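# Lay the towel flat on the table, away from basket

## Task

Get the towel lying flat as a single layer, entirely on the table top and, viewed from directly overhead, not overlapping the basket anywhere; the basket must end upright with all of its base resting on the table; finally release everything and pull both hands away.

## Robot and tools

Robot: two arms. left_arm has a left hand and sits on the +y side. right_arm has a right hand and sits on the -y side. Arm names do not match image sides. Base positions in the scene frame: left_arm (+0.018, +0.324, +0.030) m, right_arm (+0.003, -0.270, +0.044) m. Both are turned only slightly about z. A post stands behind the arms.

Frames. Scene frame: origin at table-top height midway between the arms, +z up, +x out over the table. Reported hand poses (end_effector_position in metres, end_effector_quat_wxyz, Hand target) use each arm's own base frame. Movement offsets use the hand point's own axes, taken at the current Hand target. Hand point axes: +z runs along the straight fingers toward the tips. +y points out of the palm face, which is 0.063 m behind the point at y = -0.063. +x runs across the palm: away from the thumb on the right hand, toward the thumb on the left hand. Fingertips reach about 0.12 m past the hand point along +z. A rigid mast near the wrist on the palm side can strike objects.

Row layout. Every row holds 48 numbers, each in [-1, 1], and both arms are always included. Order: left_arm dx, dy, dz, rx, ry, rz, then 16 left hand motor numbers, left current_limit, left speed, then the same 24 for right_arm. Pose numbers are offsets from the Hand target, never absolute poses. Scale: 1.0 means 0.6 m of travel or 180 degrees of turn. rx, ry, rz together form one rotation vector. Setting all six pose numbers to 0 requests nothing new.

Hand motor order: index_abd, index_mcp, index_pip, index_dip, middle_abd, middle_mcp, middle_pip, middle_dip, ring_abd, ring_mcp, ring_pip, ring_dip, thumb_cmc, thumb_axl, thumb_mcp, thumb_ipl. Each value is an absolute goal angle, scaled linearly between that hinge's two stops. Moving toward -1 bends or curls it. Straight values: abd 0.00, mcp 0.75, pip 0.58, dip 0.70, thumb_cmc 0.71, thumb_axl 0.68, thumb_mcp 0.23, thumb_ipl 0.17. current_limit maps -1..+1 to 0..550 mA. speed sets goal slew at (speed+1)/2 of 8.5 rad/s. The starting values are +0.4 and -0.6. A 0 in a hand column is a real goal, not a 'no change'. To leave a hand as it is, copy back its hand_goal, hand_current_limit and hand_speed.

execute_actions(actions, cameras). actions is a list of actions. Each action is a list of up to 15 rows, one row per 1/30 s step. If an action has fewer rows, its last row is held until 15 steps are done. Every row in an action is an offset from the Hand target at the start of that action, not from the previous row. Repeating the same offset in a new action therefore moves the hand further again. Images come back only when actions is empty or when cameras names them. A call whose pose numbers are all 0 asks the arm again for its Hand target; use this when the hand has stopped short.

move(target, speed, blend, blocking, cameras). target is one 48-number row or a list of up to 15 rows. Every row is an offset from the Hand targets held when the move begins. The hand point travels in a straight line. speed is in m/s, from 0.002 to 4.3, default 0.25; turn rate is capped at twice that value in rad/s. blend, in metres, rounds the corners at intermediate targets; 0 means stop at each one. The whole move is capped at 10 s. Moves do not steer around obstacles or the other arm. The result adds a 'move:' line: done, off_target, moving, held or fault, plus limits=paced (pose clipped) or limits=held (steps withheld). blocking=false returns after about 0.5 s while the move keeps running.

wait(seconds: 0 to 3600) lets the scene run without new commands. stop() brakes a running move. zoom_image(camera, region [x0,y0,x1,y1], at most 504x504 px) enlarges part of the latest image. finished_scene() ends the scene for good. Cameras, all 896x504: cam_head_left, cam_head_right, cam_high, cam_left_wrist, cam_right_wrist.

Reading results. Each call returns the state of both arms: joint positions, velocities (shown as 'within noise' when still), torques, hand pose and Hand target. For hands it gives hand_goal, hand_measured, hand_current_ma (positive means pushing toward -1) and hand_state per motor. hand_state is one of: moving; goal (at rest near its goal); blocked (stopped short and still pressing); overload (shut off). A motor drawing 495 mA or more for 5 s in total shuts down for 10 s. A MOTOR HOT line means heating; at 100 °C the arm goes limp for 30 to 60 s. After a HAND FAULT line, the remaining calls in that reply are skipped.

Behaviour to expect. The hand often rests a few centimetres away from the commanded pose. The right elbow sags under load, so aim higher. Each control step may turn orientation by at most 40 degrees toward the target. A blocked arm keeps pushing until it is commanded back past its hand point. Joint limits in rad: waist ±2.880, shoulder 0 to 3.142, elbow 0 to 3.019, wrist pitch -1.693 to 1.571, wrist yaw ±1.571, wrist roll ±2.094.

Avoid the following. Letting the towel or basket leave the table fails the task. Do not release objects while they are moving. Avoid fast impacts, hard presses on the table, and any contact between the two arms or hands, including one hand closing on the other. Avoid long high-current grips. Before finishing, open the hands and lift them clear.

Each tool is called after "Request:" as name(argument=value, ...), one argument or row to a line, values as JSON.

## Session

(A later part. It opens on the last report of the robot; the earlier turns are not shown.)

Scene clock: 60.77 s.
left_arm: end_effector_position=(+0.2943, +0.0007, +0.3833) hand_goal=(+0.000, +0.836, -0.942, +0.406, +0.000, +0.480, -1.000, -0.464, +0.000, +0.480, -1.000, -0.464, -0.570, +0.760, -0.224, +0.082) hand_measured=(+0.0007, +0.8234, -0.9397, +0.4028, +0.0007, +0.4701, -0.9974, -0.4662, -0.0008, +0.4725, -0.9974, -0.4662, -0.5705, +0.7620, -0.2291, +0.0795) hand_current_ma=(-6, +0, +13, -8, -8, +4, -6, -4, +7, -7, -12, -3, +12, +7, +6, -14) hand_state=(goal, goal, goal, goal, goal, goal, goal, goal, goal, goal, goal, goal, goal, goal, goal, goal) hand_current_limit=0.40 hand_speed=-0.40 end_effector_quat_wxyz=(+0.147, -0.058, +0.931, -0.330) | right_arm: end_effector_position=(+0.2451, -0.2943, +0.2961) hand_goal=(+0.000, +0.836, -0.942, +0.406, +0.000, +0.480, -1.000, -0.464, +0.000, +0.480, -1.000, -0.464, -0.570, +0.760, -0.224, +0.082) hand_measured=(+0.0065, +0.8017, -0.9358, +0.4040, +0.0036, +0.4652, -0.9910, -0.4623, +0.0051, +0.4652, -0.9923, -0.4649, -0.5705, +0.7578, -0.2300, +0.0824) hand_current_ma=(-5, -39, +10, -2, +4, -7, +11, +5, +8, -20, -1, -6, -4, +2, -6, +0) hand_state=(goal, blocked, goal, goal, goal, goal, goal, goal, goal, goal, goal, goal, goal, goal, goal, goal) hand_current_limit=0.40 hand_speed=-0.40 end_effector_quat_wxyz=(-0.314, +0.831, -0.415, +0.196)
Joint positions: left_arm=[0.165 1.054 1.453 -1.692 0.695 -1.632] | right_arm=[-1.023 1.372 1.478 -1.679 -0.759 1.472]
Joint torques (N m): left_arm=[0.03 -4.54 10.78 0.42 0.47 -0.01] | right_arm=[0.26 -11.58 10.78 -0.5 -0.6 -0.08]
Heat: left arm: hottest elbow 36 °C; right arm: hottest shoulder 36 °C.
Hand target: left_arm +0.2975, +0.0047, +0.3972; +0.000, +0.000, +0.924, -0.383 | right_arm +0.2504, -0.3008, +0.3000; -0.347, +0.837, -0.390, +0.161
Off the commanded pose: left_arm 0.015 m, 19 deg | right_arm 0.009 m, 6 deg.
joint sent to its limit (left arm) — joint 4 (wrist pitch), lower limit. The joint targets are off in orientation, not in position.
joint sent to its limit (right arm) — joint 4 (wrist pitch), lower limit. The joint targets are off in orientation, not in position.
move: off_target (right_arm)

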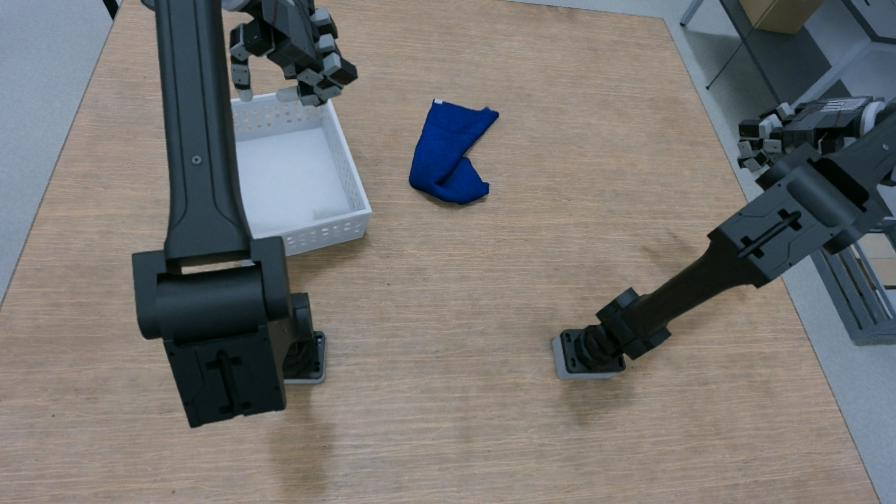

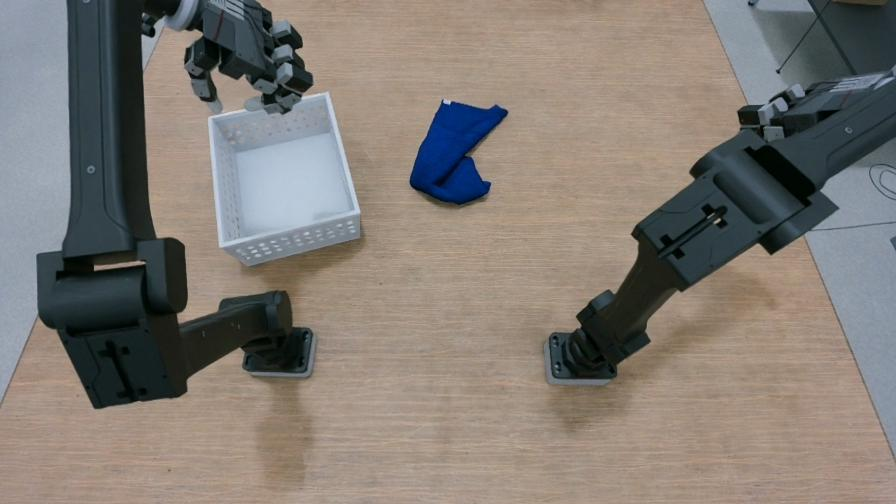

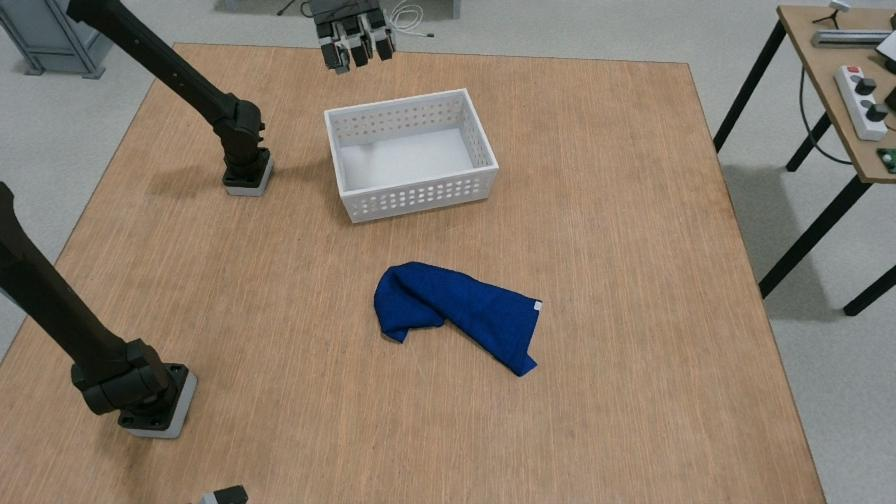

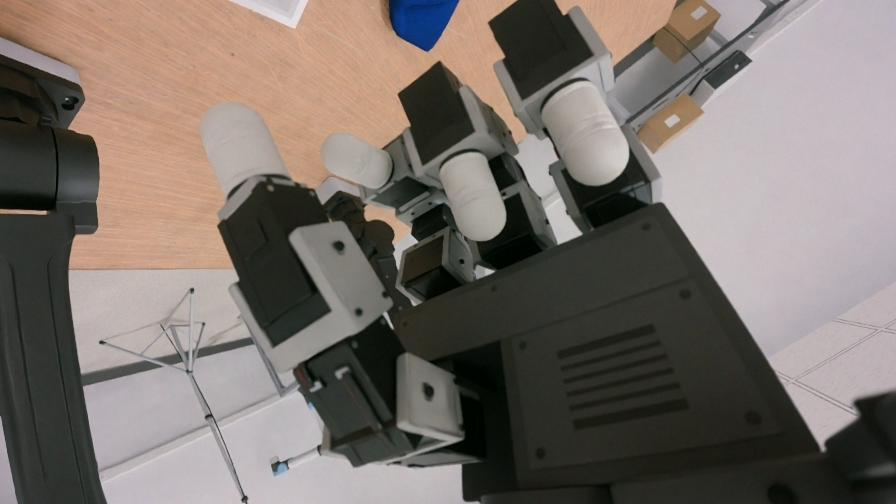

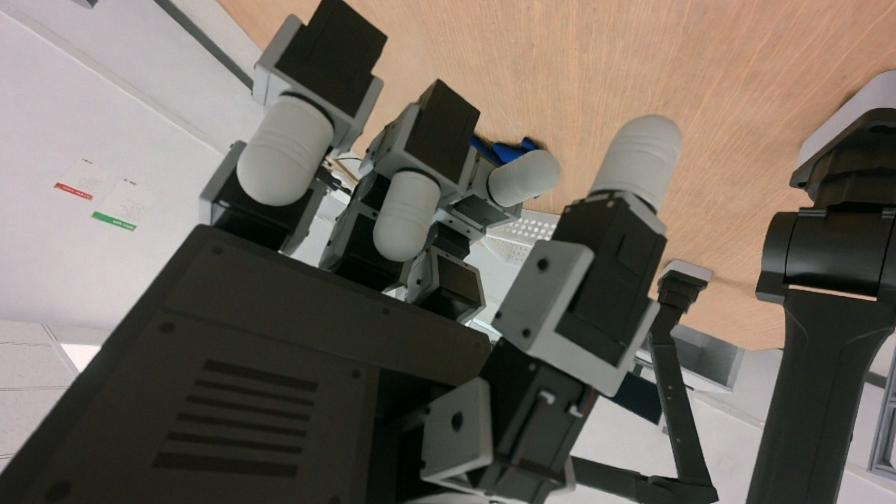

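Request:
move(
  target=[0,0,0,0,0,0, 0,0.562,-0.854,0.551,0,0.479,-1,-0.464,0,0.479,-1,-0.464,-0.571,0.76,-0.35,0.168,0.0,-0.6, 0,0,0,0,0,0, 0,0.562,-0.854,0.551,0,0.479,-1,-0.464,0,0.479,-1,-0.464,-0.571,0.76,-0.35,0.168,0.0,-0.6],
  cameras=["cam_left_wrist","cam_right_wrist"],
)

Scene clock: 65.67 s.
left_arm: end_effector_position=(+0.2943, +0.0007, +0.3833) hand_goal=(+0.000, +0.562, -0.854, +0.552, +0.000, +0.480, -1.000, -0.464, +0.000, +0.480, -1.000, -0.464, -0.570, +0.760, -0.350, +0.168) hand_measured=(-0.0008, +0.5569, -0.8512, +0.5531, -0.0008, +0.4701, -0.9974, -0.4662, -0.0008, +0.4725, -0.9974, -0.4662, -0.5705, +0.7620, -0.3518, +0.1672) hand_current_ma=(-9, +3, +7, -7, -7, +3, -4, -5, +2, -8, -9, -13, +2, +10, +13, -9) hand_state=(goal, goal, goal, goal, goal, goal, goal, goal, goal, goal, goal, goal, goal, goal, goal, goal) hand_current_limit=0.00 hand_speed=-0.60 end_effector_quat_wxyz=(+0.147, -0.058, +0.931, -0.330) | right_arm: end_effector_position=(+0.2451, -0.2943, +0.2961) hand_goal=(+0.000, +0.562, -0.854, +0.552, +0.000, +0.480, -1.000, -0.464, +0.000, +0.480, -1.000, -0.464, -0.570, +0.760, -0.350, +0.168) hand_measured=(+0.0065, +0.5533, -0.8512, +0.5518, +0.0036, +0.4652, -0.9910, -0.4623, +0.0051, +0.4652, -0.9923, -0.4649, -0.5718, +0.7578, -0.3488, +0.1643) hand_current_ma=(-1, -12, +9, +6, +9, -8, +3, +1, +11, -13, +4, -3, -2, +4, +5, +1) hand_state=(goal, goal, goal, goal, goal, goal, goal, goal, goal, goal, goal, goal, goal, goal, goal, goal) hand_current_limit=0.00 hand_speed=-0.60 end_effector_quat_wxyz=(-0.314, +0.831, -0.414, +0.196)
Joint positions: left_arm=[0.165 1.054 1.453 -1.692 0.695 -1.632] | right_arm=[-1.023 1.372 1.478 -1.679 -0.759 1.472]
Joint torques (N m): left_arm=[0.21 -5.07 10.65 0.55 0.53 0.03] | right_arm=[0.85 -11.46 10.8 -0.5 -0.61 -0.08]
Heat: left arm: hottest elbow 37 °C; right arm: hottest shoulder 36 °C.
Hand target: left_arm +0.2975, +0.0047, +0.3972; +0.000, +0.000, +0.924, -0.383 | right_arm +0.2504, -0.3008, +0.3000; -0.347, +0.837, -0.390, +0.161
Off the commanded pose: left_arm 0.015 m, 19 deg | right_arm 0.009 m, 6 deg.
joint sent to its limit (left arm) — joint 4 (wrist pitch), lower limit. The joint targets are off in orientation, not in position.
joint sent to its limit (right arm) — joint 4 (wrist pitch), lower limit. The joint targets are off in orientation, not in position.
move: done

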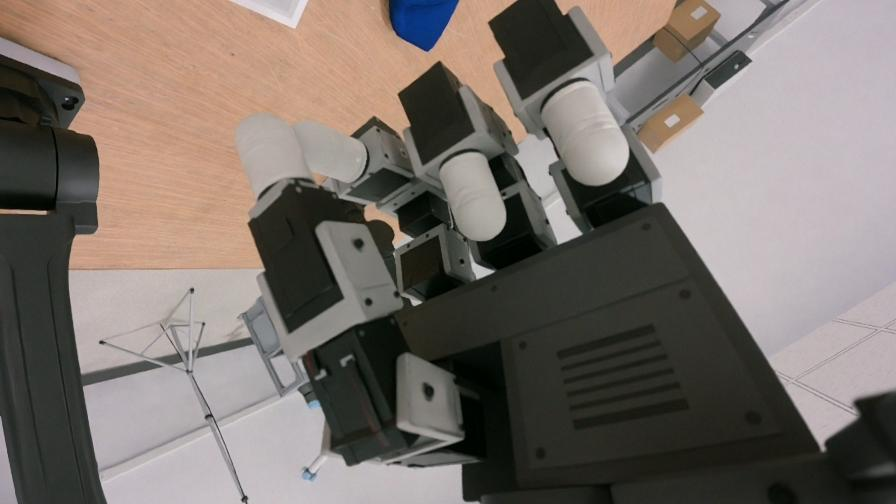

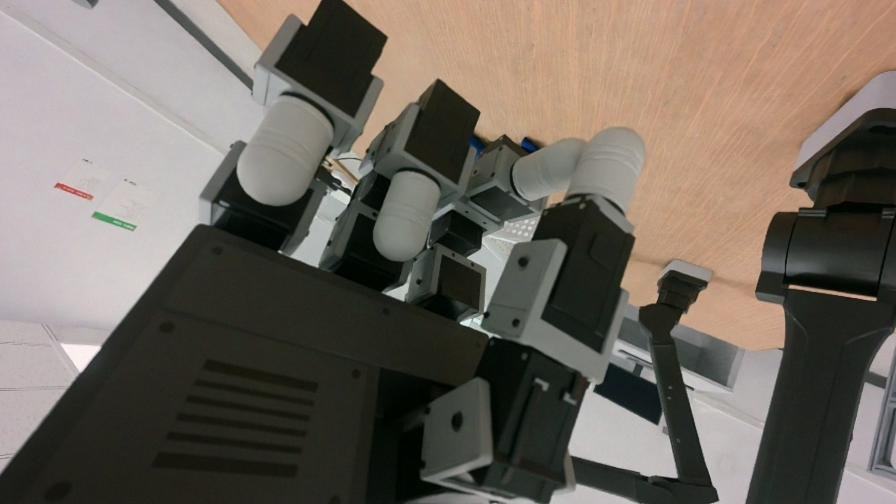

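Request:
move(
  target=[
    [-0.3375,-0.009,0.4733,0,0,0, 0,0.836,-0.942,0.406,0,0.479,-1,-0.464,0,0.479,-1,-0.464,-0.571,0.76,-0.225,0.081,0.4,-0.4, 0,0,0,0,0,0, 0,0.836,-0.942,0.406,0,0.479,-1,-0.464,0,0.479,-1,-0.464,-0.571,0.76,-0.225,0.081,0.4,-0.4],
    [-0.669,0,0.8188,0,0,0, 0,0.836,-0.942,0.406,0,0.479,-1,-0.464,0,0.479,-1,-0.464,-0.571,0.76,-0.225,0.081,0.4,-0.4, 0,0,0,0,0,0, 0,0.836,-0.942,0.406,0,0.479,-1,-0.464,0,0.479,-1,-0.464,-0.571,0.76,-0.225,0.081,0.4,-0.4],
  ],
  speed=0.2,
  blend=0.03,
  cameras=["all"],
)

Scene clock: 72.00 s.
left_arm: end_effector_position=(+0.6957, -0.3349, +0.0489) hand_goal=(+0.000, +0.836, -0.942, +0.406, +0.000, +0.480, -1.000, -0.464, +0.000, +0.480, -1.000, -0.464, -0.570, +0.760, -0.224, +0.082) hand_measured=(-0.0008, +0.8319, -0.9358, +0.4053, -0.0008, +0.4713, -0.9974, -0.4662, -0.0008, +0.4737, -0.9962, -0.4662, -0.5743, +0.7588, -0.2241, +0.0824) hand_current_ma=(-9, +3, +9, -1, -12, +9, -6, -4, +6, -8, -9, -4, +7, +6, +9, -8) hand_state=(goal, goal, goal, goal, goal, goal, goal, goal, goal, goal, goal, goal, goal, goal, goal, goal) hand_current_limit=0.40 hand_speed=-0.40 end_effector_quat_wxyz=(-0.001, -0.004, +0.924, -0.382) | right_arm: end_effector_position=(+0.2451, -0.2943, +0.2961) hand_goal=(+0.000, +0.836, -0.942, +0.406, +0.000, +0.480, -1.000, -0.464, +0.000, +0.480, -1.000, -0.464, -0.570, +0.760, -0.224, +0.082) hand_measured=(+0.0065, +0.8186, -0.9294, +0.4078, +0.0036, +0.4652, -0.9910, -0.4623, +0.0051, +0.4652, -0.9923, -0.4636, -0.5705, +0.7578, -0.2261, +0.0852) hand_current_ma=(-5, -19, +12, +6, +12, -4, +5, +2, +7, -14, +2, -2, -2, +5, -1, +1) hand_state=(goal, goal, goal, goal, goal, goal, goal, goal, goal, goal, goal, goal, goal, goal, goal, goal) hand_current_limit=0.40 hand_speed=-0.40 end_effector_quat_wxyz=(-0.314, +0.831, -0.414, +0.196)
Joint positions: left_arm=[-0.362 2.479 2.456 -1.207 0.72 -2.071] | right_arm=[-1.023 1.372 1.478 -1.679 -0.759 1.472]
Joint torques (N m): left_arm=[-1.44 -23.71 11.3 0.4 0.53 -0.03] | right_arm=[0.56 -11.63 10.73 -0.5 -0.61 -0.08]
Heat: left arm: hottest elbow 37 °C; right arm: hottest shoulder 35 °C.
Hand target: left_arm +0.6987, -0.3429, +0.0497; +0.000, +0.000, +0.924, -0.383 | right_arm +0.2504, -0.3008, +0.3000; -0.347, +0.837, -0.390, +0.161
Off the commanded pose: left_arm 0.009 m, 0 deg | right_arm 0.009 m, 6 deg.
joint sent to its limit (right arm) — joint 4 (wrist pitch), lower limit. The joint targets are off in orientation, not in position.
move: done; blend cut to 0 m at target 1

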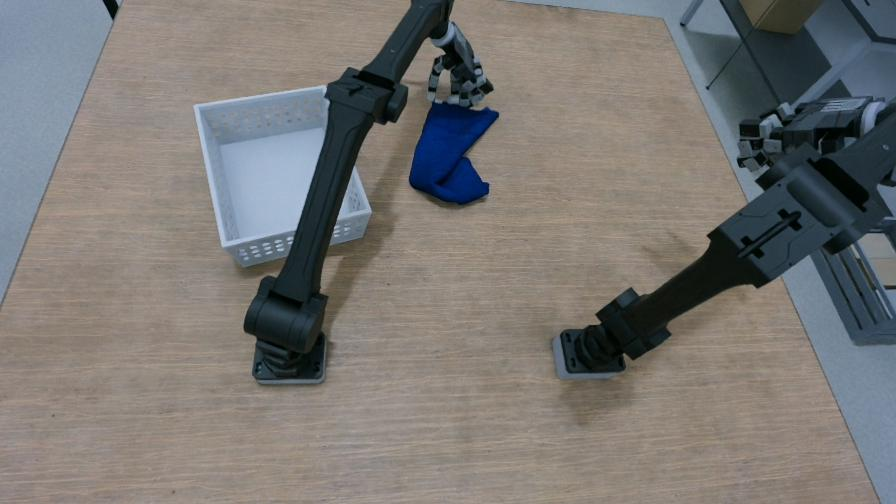

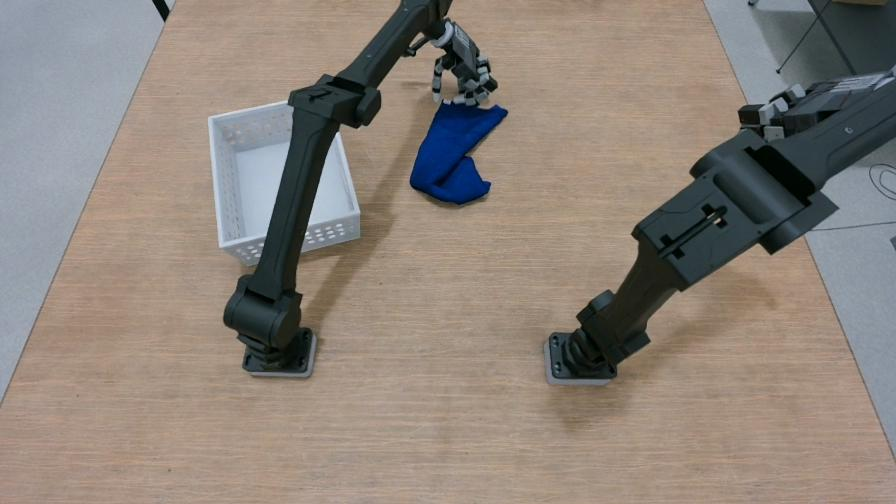

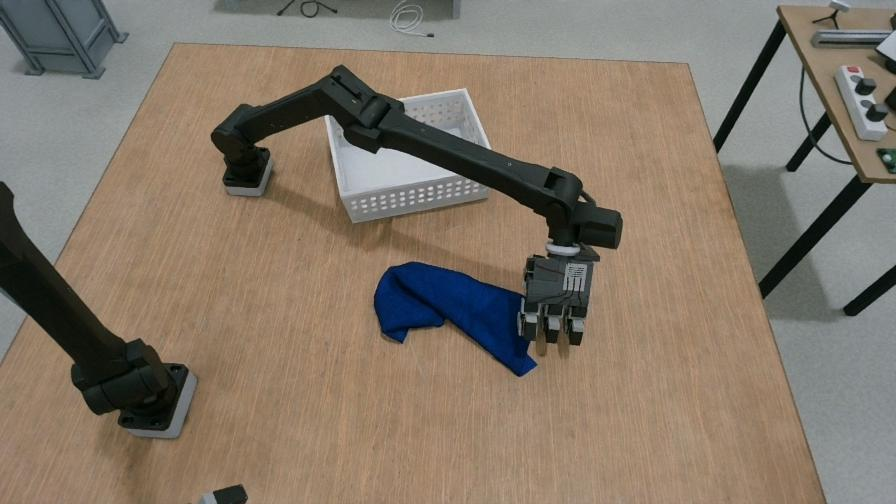

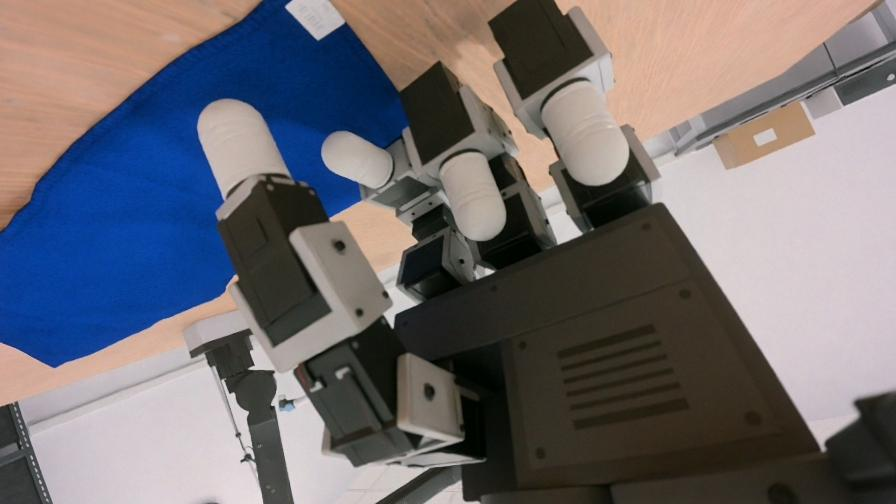

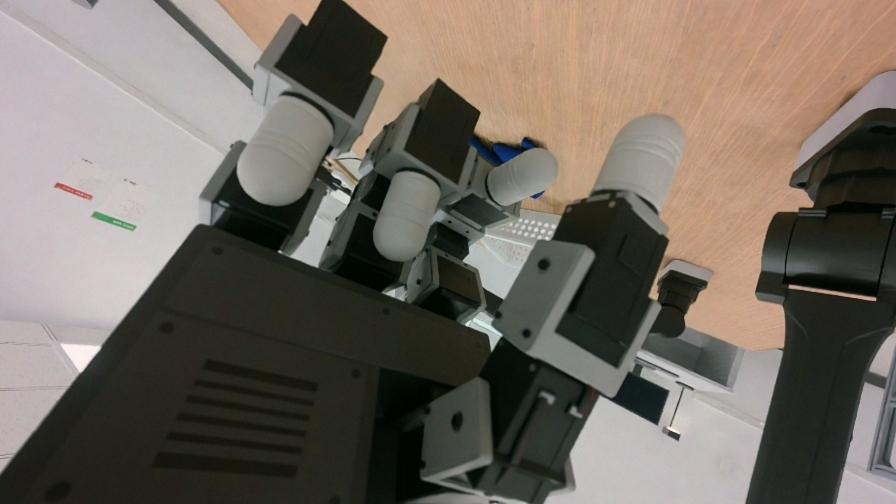

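Request:
zoom_image(
  camera="cam_left_wrist",
  region=[0, 0, 480, 370],
)

Scaled by 1.050 from the camera's image (finer frame: 1280x720).

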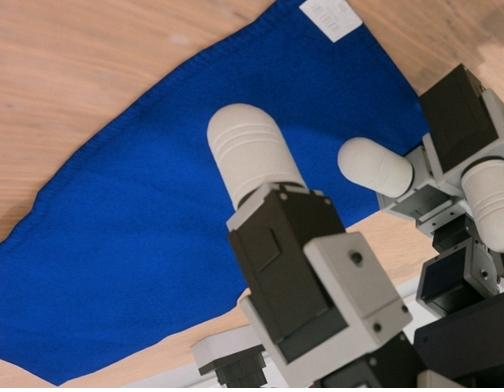

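Request:
move(
  target=[0,0.053,0.053,0,0,0, 0,0.836,-0.942,0.406,0,0.479,-1,-0.464,0,0.479,-1,-0.464,-0.571,0.76,-0.225,0.081,0.4,-0.4, 0,0,0,0,0,0, 0,0.836,-0.942,0.406,0,0.479,-1,-0.464,0,0.479,-1,-0.464,-0.571,0.76,-0.225,0.081,0.4,-0.4],
  speed=0.1,
  cameras=["cam_head_left","cam_head_right","cam_high","cam_left_wrist"],
)

Scene clock: 74.27 s.
left_arm: end_effector_position=(+0.6986, -0.3369, +0.0254) hand_goal=(+0.000, +0.836, -0.942, +0.406, +0.000, +0.480, -1.000, -0.464, +0.000, +0.480, -1.000, -0.464, -0.570, +0.760, -0.224, +0.082) hand_measured=(-0.0008, +0.8319, -0.9512, +0.4053, -0.0008, +0.4713, -0.9974, -0.4662, +0.0007, +0.4737, -0.9974, -0.4649, -0.5743, +0.7599, -0.2241, +0.0814) hand_current_ma=(-14, -2, +10, -9, -9, +5, -4, -4, +5, -5, -10, -10, +7, +7, +3, -9) hand_state=(goal, goal, goal, goal, goal, goal, goal, goal, goal, goal, goal, goal, goal, goal, goal, goal) hand_current_limit=0.40 hand_speed=-0.40 end_effector_quat_wxyz=(+0.004, -0.002, +0.922, -0.386) | right_arm: end_effector_position=(+0.2451, -0.2943, +0.2961) hand_goal=(+0.000, +0.836, -0.942, +0.406, +0.000, +0.480, -1.000, -0.464, +0.000, +0.480, -1.000, -0.464, -0.570, +0.760, -0.224, +0.082) hand_measured=(+0.0065, +0.8186, -0.9294, +0.4066, +0.0036, +0.4652, -0.9910, -0.4636, +0.0036, +0.4652, -0.9923, -0.4649, -0.5705, +0.7578, -0.2261, +0.0852) hand_current_ma=(-2, -25, +19, +0, +4, +1, +12, -2, +12, -11, +8, -7, +2, -1, +0, -2) hand_state=(goal, goal, goal, goal, goal, goal, goal, goal, goal, goal, goal, goal, goal, goal, goal, goal) hand_current_limit=0.40 hand_speed=-0.40 end_effector_quat_wxyz=(-0.314, +0.831, -0.414, +0.196)
Joint positions: left_arm=[-0.362 2.486 2.407 -1.137 0.725 -2.072] | right_arm=[-1.023 1.372 1.478 -1.679 -0.759 1.472]
Joint torques (N m): left_arm=[-1.85 -23.53 8.23 1.72 0.38 -0.01] | right_arm=[0.91 -11.4 10.76 -0.53 -0.63 -0.07]
Heat: left arm: hottest elbow 37 °C; right arm: hottest shoulder 35 °C.
Hand target: left_arm +0.6987, -0.3430, +0.0048; +0.000, +0.000, +0.924, -0.383 | right_arm +0.2504, -0.3008, +0.3000; -0.347, +0.837, -0.390, +0.161
Off the commanded pose: left_arm 0.021 m, 1 deg | right_arm 0.009 m, 6 deg.
joint sent to its limit (right arm) — joint 4 (wrist pitch), lower limit. The joint targets are off in orientation, not in position.
move: off_target (left_arm)

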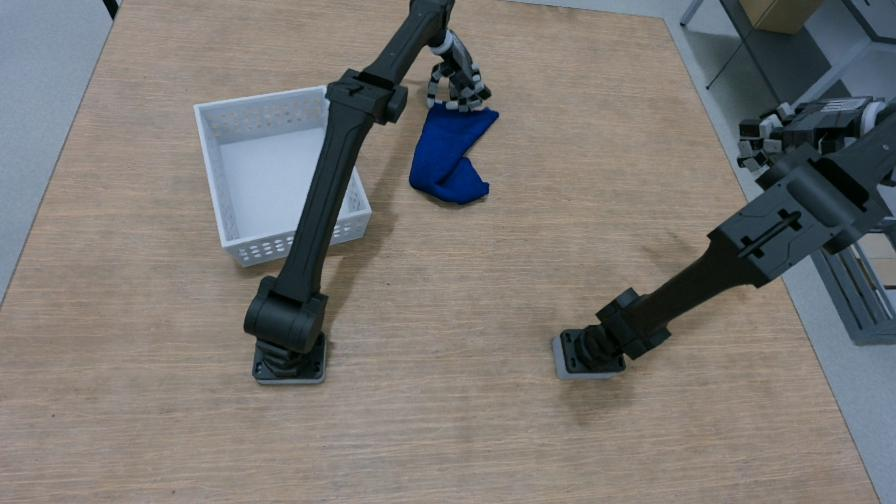

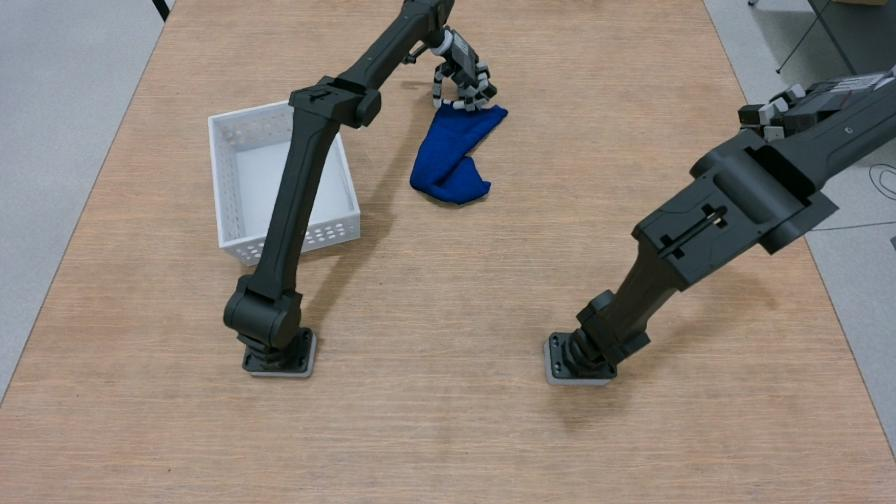

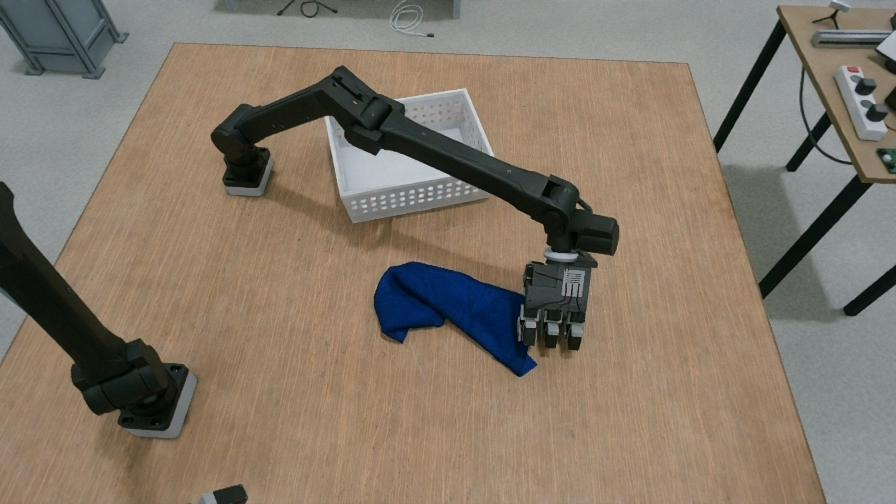

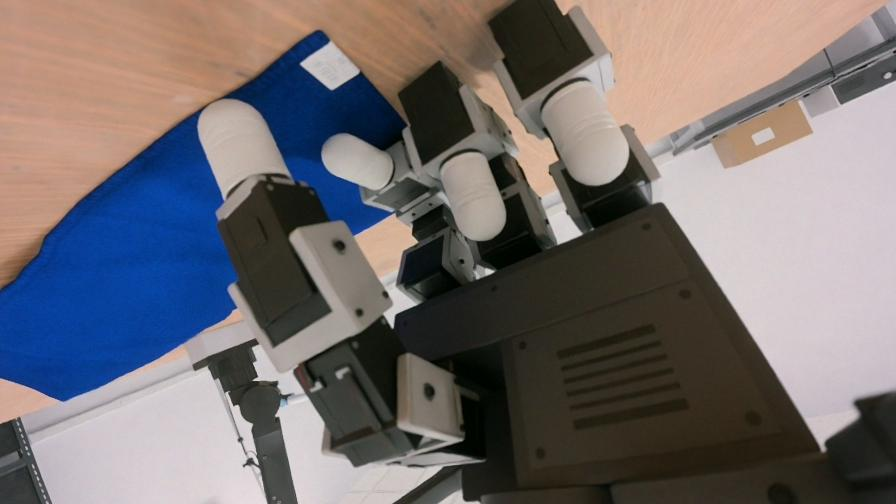

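Request:
zoom_image(
  camera="cam_left_wrist",
  region=[150, 0, 430, 240],
)

Request:
zoom_image(
  camera="cam_high",
  region=[480, 230, 640, 390],
)

Request:
zoom_image(
  camera="cam_head_left",
  region=[400, 40, 520, 160],
)

Scaled by 1.800 from the camera's image (finer frame: 1280x720).

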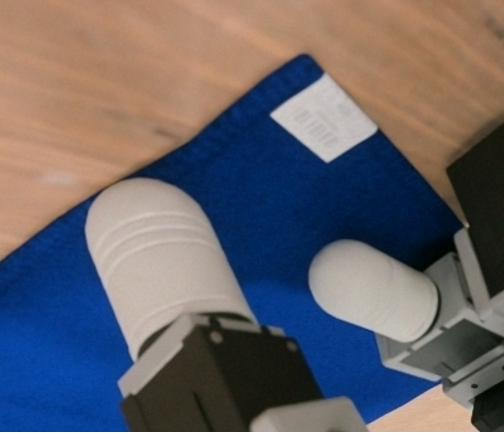

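Scaled by 3.150 from the camera's image (finer frame: 1280x720).

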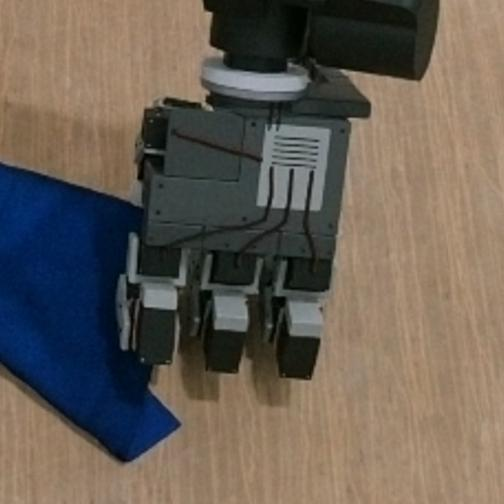

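Scaled by 4.200 from the camera's image (finer frame: 1280x720).

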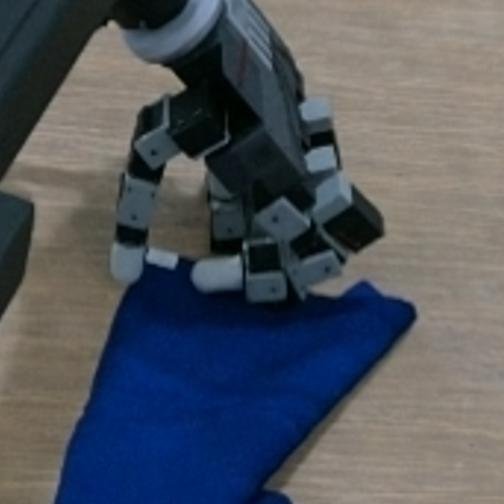

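Request:
move(
  target=[0,-0.0118,-0.0118,0,0,0, 0,0.479,-0.854,0.551,0,0.479,-1,-0.464,0,0.479,-1,-0.464,-0.571,0.76,-0.449,0.168,0.2,-0.7, 0,0,0,0,0,0, 0,0.836,-0.942,0.406,0,0.479,-1,-0.464,0,0.479,-1,-0.464,-0.571,0.76,-0.225,0.081,0.4,-0.4],
  speed=0.05,
  cameras=["cam_head_left","cam_left_wrist"],
)

Request:
zoom_image(
  camera="cam_left_wrist",
  region=[150, 0, 430, 240],
)

Request:
zoom_image(
  camera="cam_head_left",
  region=[400, 40, 520, 160],
)

Scene clock: 77.37 s.
left_arm: end_effector_position=(+0.6963, -0.3416, +0.0269) hand_goal=(+0.000, +0.480, -0.854, +0.552, +0.000, +0.480, -1.000, -0.464, +0.000, +0.480, -1.000, -0.464, -0.570, +0.760, -0.448, +0.168) hand_measured=(-0.0052, +0.5919, -0.8460, +0.5671, -0.0008, +0.4713, -0.9974, -0.4662, -0.0008, +0.4725, -0.9974, -0.4662, -0.5743, +0.7609, -0.3993, +0.1910) hand_current_ma=(-11, +143, +5, -1, -13, +6, -6, -3, +2, -3, -12, -3, +7, +9, +51, +3) hand_state=(goal, blocked, goal, goal, goal, goal, goal, goal, goal, goal, goal, goal, goal, goal, blocked, blocked) hand_current_limit=0.20 hand_speed=-0.70 end_effector_quat_wxyz=(+0.000, -0.002, +0.921, -0.390) | right_arm: end_effector_position=(+0.2451, -0.2943, +0.2961) hand_goal=(+0.000, +0.836, -0.942, +0.406, +0.000, +0.480, -1.000, -0.464, +0.000, +0.480, -1.000, -0.464, -0.570, +0.760, -0.224, +0.082) hand_measured=(+0.0065, +0.8186, -0.9294, +0.4078, +0.0036, +0.4652, -0.9910, -0.4623, +0.0051, +0.4640, -0.9923, -0.4636, -0.5718, +0.7567, -0.2251, +0.0852) hand_current_ma=(-9, -22, +10, +4, +2, -7, +14, -1, +15, -15, +9, -5, -3, +7, -3, +7) hand_state=(goal, goal, goal, goal, goal, goal, goal, goal, goal, goal, goal, goal, goal, goal, goal, goal) hand_current_limit=0.40 hand_speed=-0.40 end_effector_quat_wxyz=(-0.314, +0.831, -0.414, +0.196)
Joint positions: left_arm=[-0.366 2.486 2.408 -1.137 0.735 -2.079] | right_arm=[-1.023 1.372 1.478 -1.679 -0.759 1.472]
Joint torques (N m): left_arm=[-1.2 -23.3 9.48 0.91 0.03 0.04] | right_arm=[0.62 -11.46 10.82 -0.53 -0.61 -0.08]
Heat: left arm: hottest elbow 37 °C; right arm: hottest shoulder 35 °C.
Hand target: left_arm +0.6987, -0.3430, +0.0149; +0.000, +0.000, +0.924, -0.383 | right_arm +0.2504, -0.3008, +0.3000; -0.347, +0.837, -0.390, +0.161
Off the commanded pose: left_arm 0.012 m, 1 deg | right_arm 0.009 m, 6 deg.
joint sent to its limit (right arm) — joint 4 (wrist pitch), lower limit. The joint targets are off in orientation, not in position.
move: off_target (left_arm)

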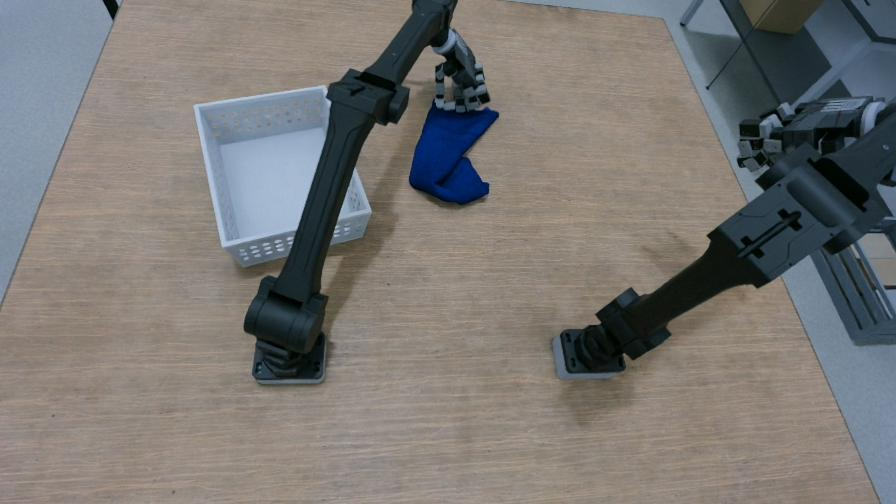

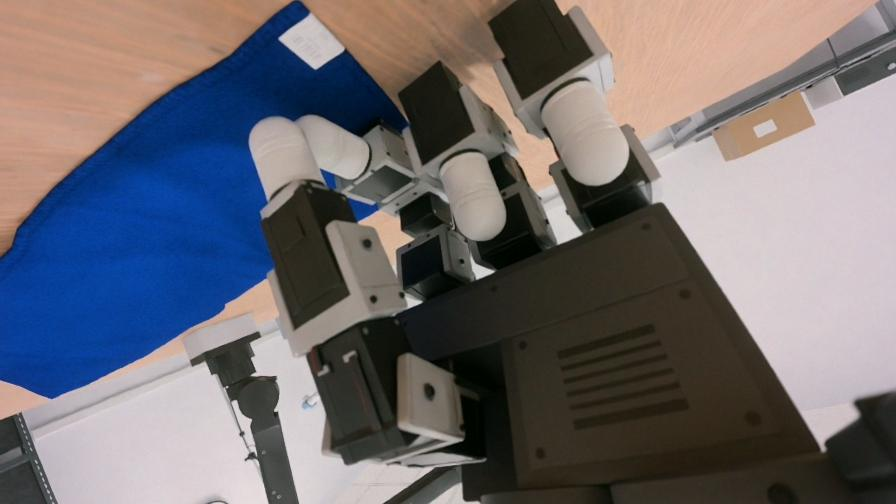

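Scaled by 1.800 from the camera's image (finer frame: 1280x720).

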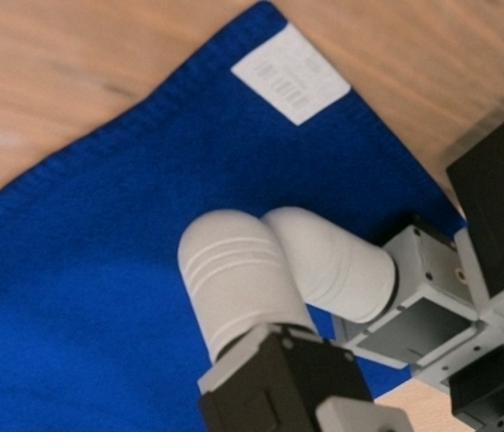

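Scaled by 4.200 from the camera's image (finer frame: 1280x720).

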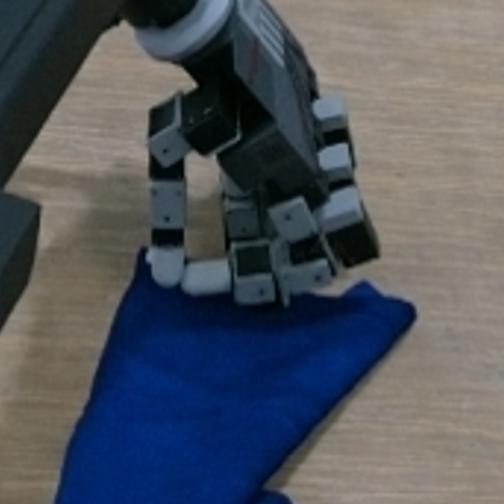

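Request:
move(
  target=[0,-0.06,-0.06,0,0,0, 0,0.479,-0.854,0.551,0,0.479,-1,-0.464,0,0.479,-1,-0.464,-0.571,0.76,-0.449,0.168,0.2,-0.7, 0,0,0,0,0,0, 0,0.836,-0.942,0.406,0,0.479,-1,-0.464,0,0.479,-1,-0.464,-0.571,0.76,-0.225,0.081,0.4,-0.4],
  speed=0.1,
  cameras=["cam_head_left","cam_left_wrist"],
)

Scene clock: 79.33 s.
left_arm: end_effector_position=(+0.6934, -0.3381, +0.0612) hand_goal=(+0.000, +0.480, -0.854, +0.552, +0.000, +0.480, -1.000, -0.464, +0.000, +0.480, -1.000, -0.464, -0.570, +0.760, -0.448, +0.168) hand_measured=(-0.0037, +0.5702, -0.8268, +0.5671, -0.0008, +0.4713, -0.9974, -0.4662, -0.0008, +0.4737, -0.9974, -0.4662, -0.5755, +0.7620, -0.3933, +0.1948) hand_current_ma=(-8, +99, +19, +0, -8, +3, -4, -4, +4, -6, -10, -2, +4, +8, +64, +6) hand_state=(goal, blocked, blocked, goal, goal, goal, goal, goal, goal, goal, goal, goal, goal, goal, blocked, blocked) hand_current_limit=0.20 hand_speed=-0.70 end_effector_quat_wxyz=(-0.006, -0.007, +0.924, -0.382) | right_arm: end_effector_position=(+0.2451, -0.2943, +0.2961) hand_goal=(+0.000, +0.836, -0.942, +0.406, +0.000, +0.480, -1.000, -0.464, +0.000, +0.480, -1.000, -0.464, -0.570, +0.760, -0.224, +0.082) hand_measured=(+0.0065, +0.8186, -0.9294, +0.4066, +0.0036, +0.4652, -0.9910, -0.4623, +0.0051, +0.4652, -0.9923, -0.4649, -0.5705, +0.7578, -0.2261, +0.0852) hand_current_ma=(+0, -17, +9, +6, +6, -7, +3, +0, +4, -18, +11, -8, +1, +6, +0, -1) hand_state=(goal, goal, goal, goal, goal, goal, goal, goal, goal, goal, goal, goal, goal, goal, goal, goal) hand_current_limit=0.40 hand_speed=-0.40 end_effector_quat_wxyz=(-0.314, +0.831, -0.414, +0.196)
Joint positions: left_arm=[-0.366 2.486 2.502 -1.252 0.722 -2.079] | right_arm=[-1.023 1.372 1.478 -1.679 -0.759 1.472]
Joint torques (N m): left_arm=[-0.79 -24.41 11.49 0.38 0.49 0.03] | right_arm=[0.73 -11.46 10.7 -0.53 -0.62 -0.08]
Heat: left arm: hottest elbow 37 °C; right arm: hottest shoulder 35 °C.
Hand target: left_arm +0.6987, -0.3430, +0.0657; +0.000, +0.000, +0.924, -0.383 | right_arm +0.2504, -0.3008, +0.3000; -0.347, +0.837, -0.390, +0.161
Off the commanded pose: left_arm 0.009 m, 1 deg | right_arm 0.009 m, 6 deg.
joint sent to its limit (right arm) — joint 4 (wrist pitch), lower limit. The joint targets are off in orientation, not in position.
move: done

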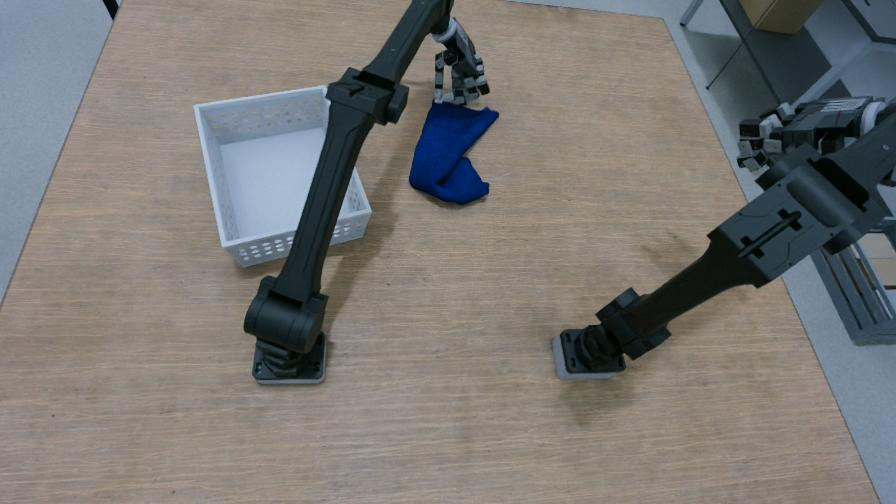

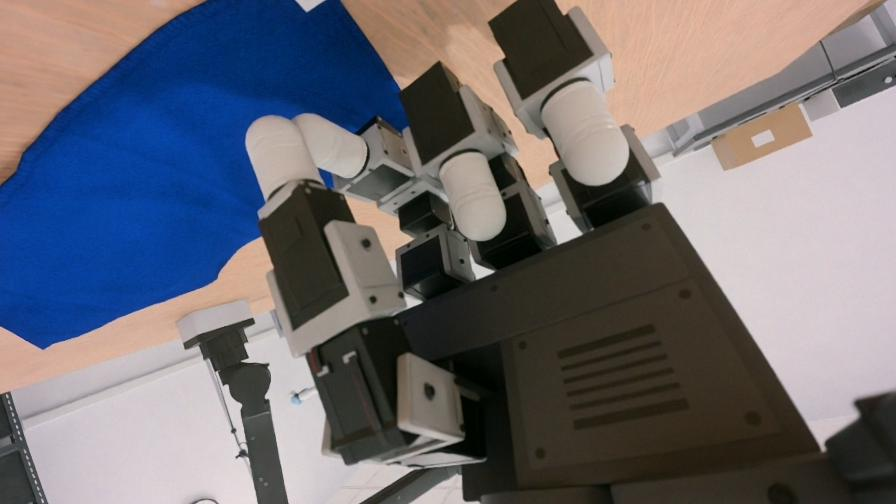

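Request:
move(
  target=[-0.0083,0.0683,0.0966,0,0,0, 0,0.836,-0.942,0.406,0,0.479,-1,-0.464,0,0.479,-1,-0.464,-0.571,0.76,-0.225,0.081,0.4,-0.4, 0,0,0,0,0,0, 0,0.836,-0.942,0.406,0,0.479,-1,-0.464,0,0.479,-1,-0.464,-0.571,0.76,-0.225,0.081,0.4,-0.4],
  speed=0.06,
  cameras=["cam_head_left","cam_left_wrist"],
)

Request:
zoom_image(
  camera="cam_head_left",
  region=[400, 40, 520, 160],
)

Scene clock: 82.53 s.
left_arm: end_effector_position=(+0.7072, -0.3465, +0.0259) hand_goal=(+0.000, +0.836, -0.942, +0.406, +0.000, +0.480, -1.000, -0.464, +0.000, +0.480, -1.000, -0.464, -0.570, +0.760, -0.224, +0.082) hand_measured=(+0.0007, +0.8319, -0.9577, +0.4091, -0.0008, +0.4713, -0.9974, -0.4662, -0.0008, +0.4737, -0.9974, -0.4662, -0.5755, +0.7599, -0.2231, +0.0843) hand_current_ma=(-12, +3, -1, -2, -8, +3, -2, -8, +5, -7, -10, -4, +8, +13, +9, -7) hand_state=(goal, goal, goal, goal, goal, goal, goal, goal, goal, goal, goal, goal, goal, goal, goal, goal) hand_current_limit=0.40 hand_speed=-0.40 end_effector_quat_wxyz=(+0.011, +0.000, +0.921, -0.389) | right_arm: end_effector_position=(+0.2451, -0.2943, +0.2961) hand_goal=(+0.000, +0.836, -0.942, +0.406, +0.000, +0.480, -1.000, -0.464, +0.000, +0.480, -1.000, -0.464, -0.570, +0.760, -0.224, +0.082) hand_measured=(+0.0065, +0.8186, -0.9294, +0.4078, +0.0036, +0.4652, -0.9910, -0.4623, +0.0051, +0.4652, -0.9923, -0.4649, -0.5718, +0.7567, -0.2261, +0.0852) hand_current_ma=(+1, -19, +18, +0, +7, -6, +18, -1, +2, -13, +1, -3, -3, +3, -1, +0) hand_state=(goal, goal, goal, goal, goal, goal, goal, goal, goal, goal, goal, goal, goal, goal, goal, goal) hand_current_limit=0.40 hand_speed=-0.40 end_effector_quat_wxyz=(-0.314, +0.831, -0.414, +0.196)
Joint positions: left_arm=[-0.369 2.521 2.474 -1.145 0.722 -2.083] | right_arm=[-1.023 1.372 1.478 -1.679 -0.759 1.472]
Joint torques (N m): left_arm=[-2.14 -23.18 7.88 1.8 0.28 -0.02] | right_arm=[0.62 -11.52 10.74 -0.5 -0.62 -0.07]
Heat: left arm: hottest elbow 38 °C; right arm: hottest shoulder 35 °C.
Hand target: left_arm +0.7037, -0.3551, -0.0042; +0.000, +0.000, +0.924, -0.383 | right_arm +0.2504, -0.3008, +0.3000; -0.347, +0.837, -0.390, +0.161
Off the commanded pose: left_arm 0.032 m, 1 deg | right_arm 0.009 m, 6 deg.
joint sent to its limit (right arm) — joint 4 (wrist pitch), lower limit. The joint targets are off in orientation, not in position.
move: off_target (left_arm)

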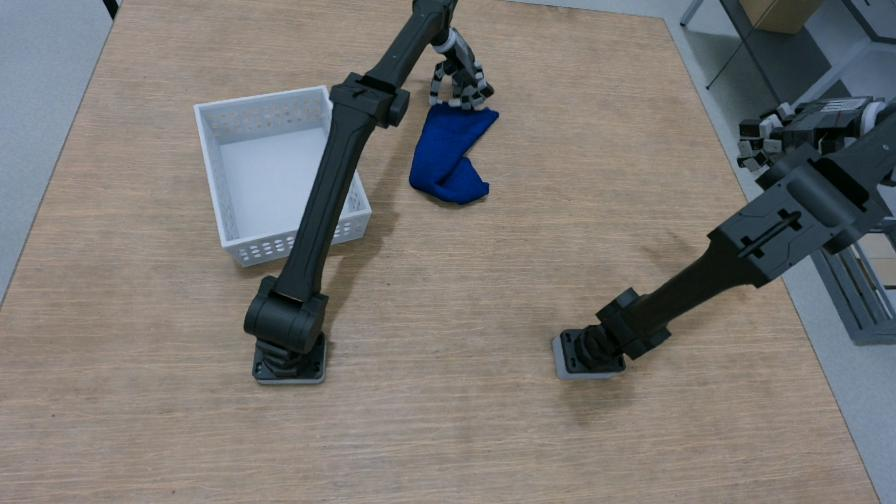

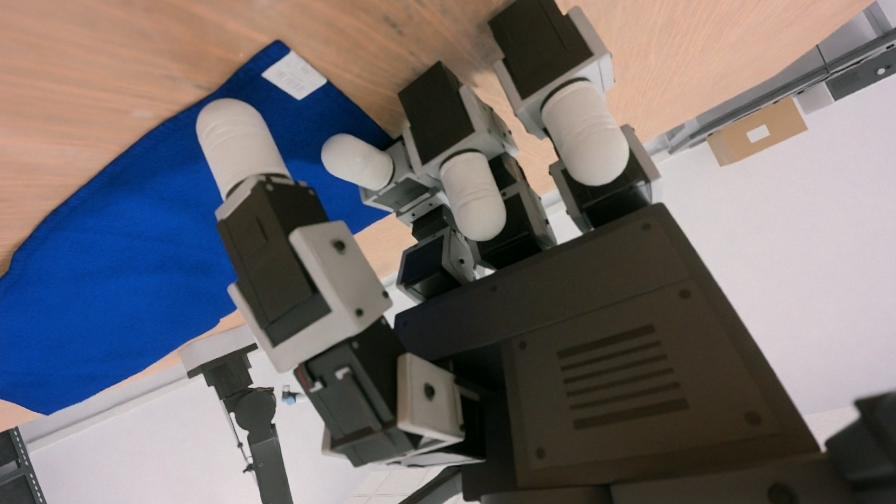

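Scaled by 4.200 from the camera's image (finer frame: 1280x720).

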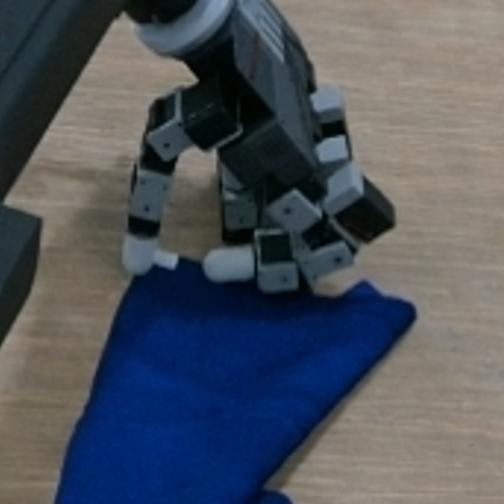

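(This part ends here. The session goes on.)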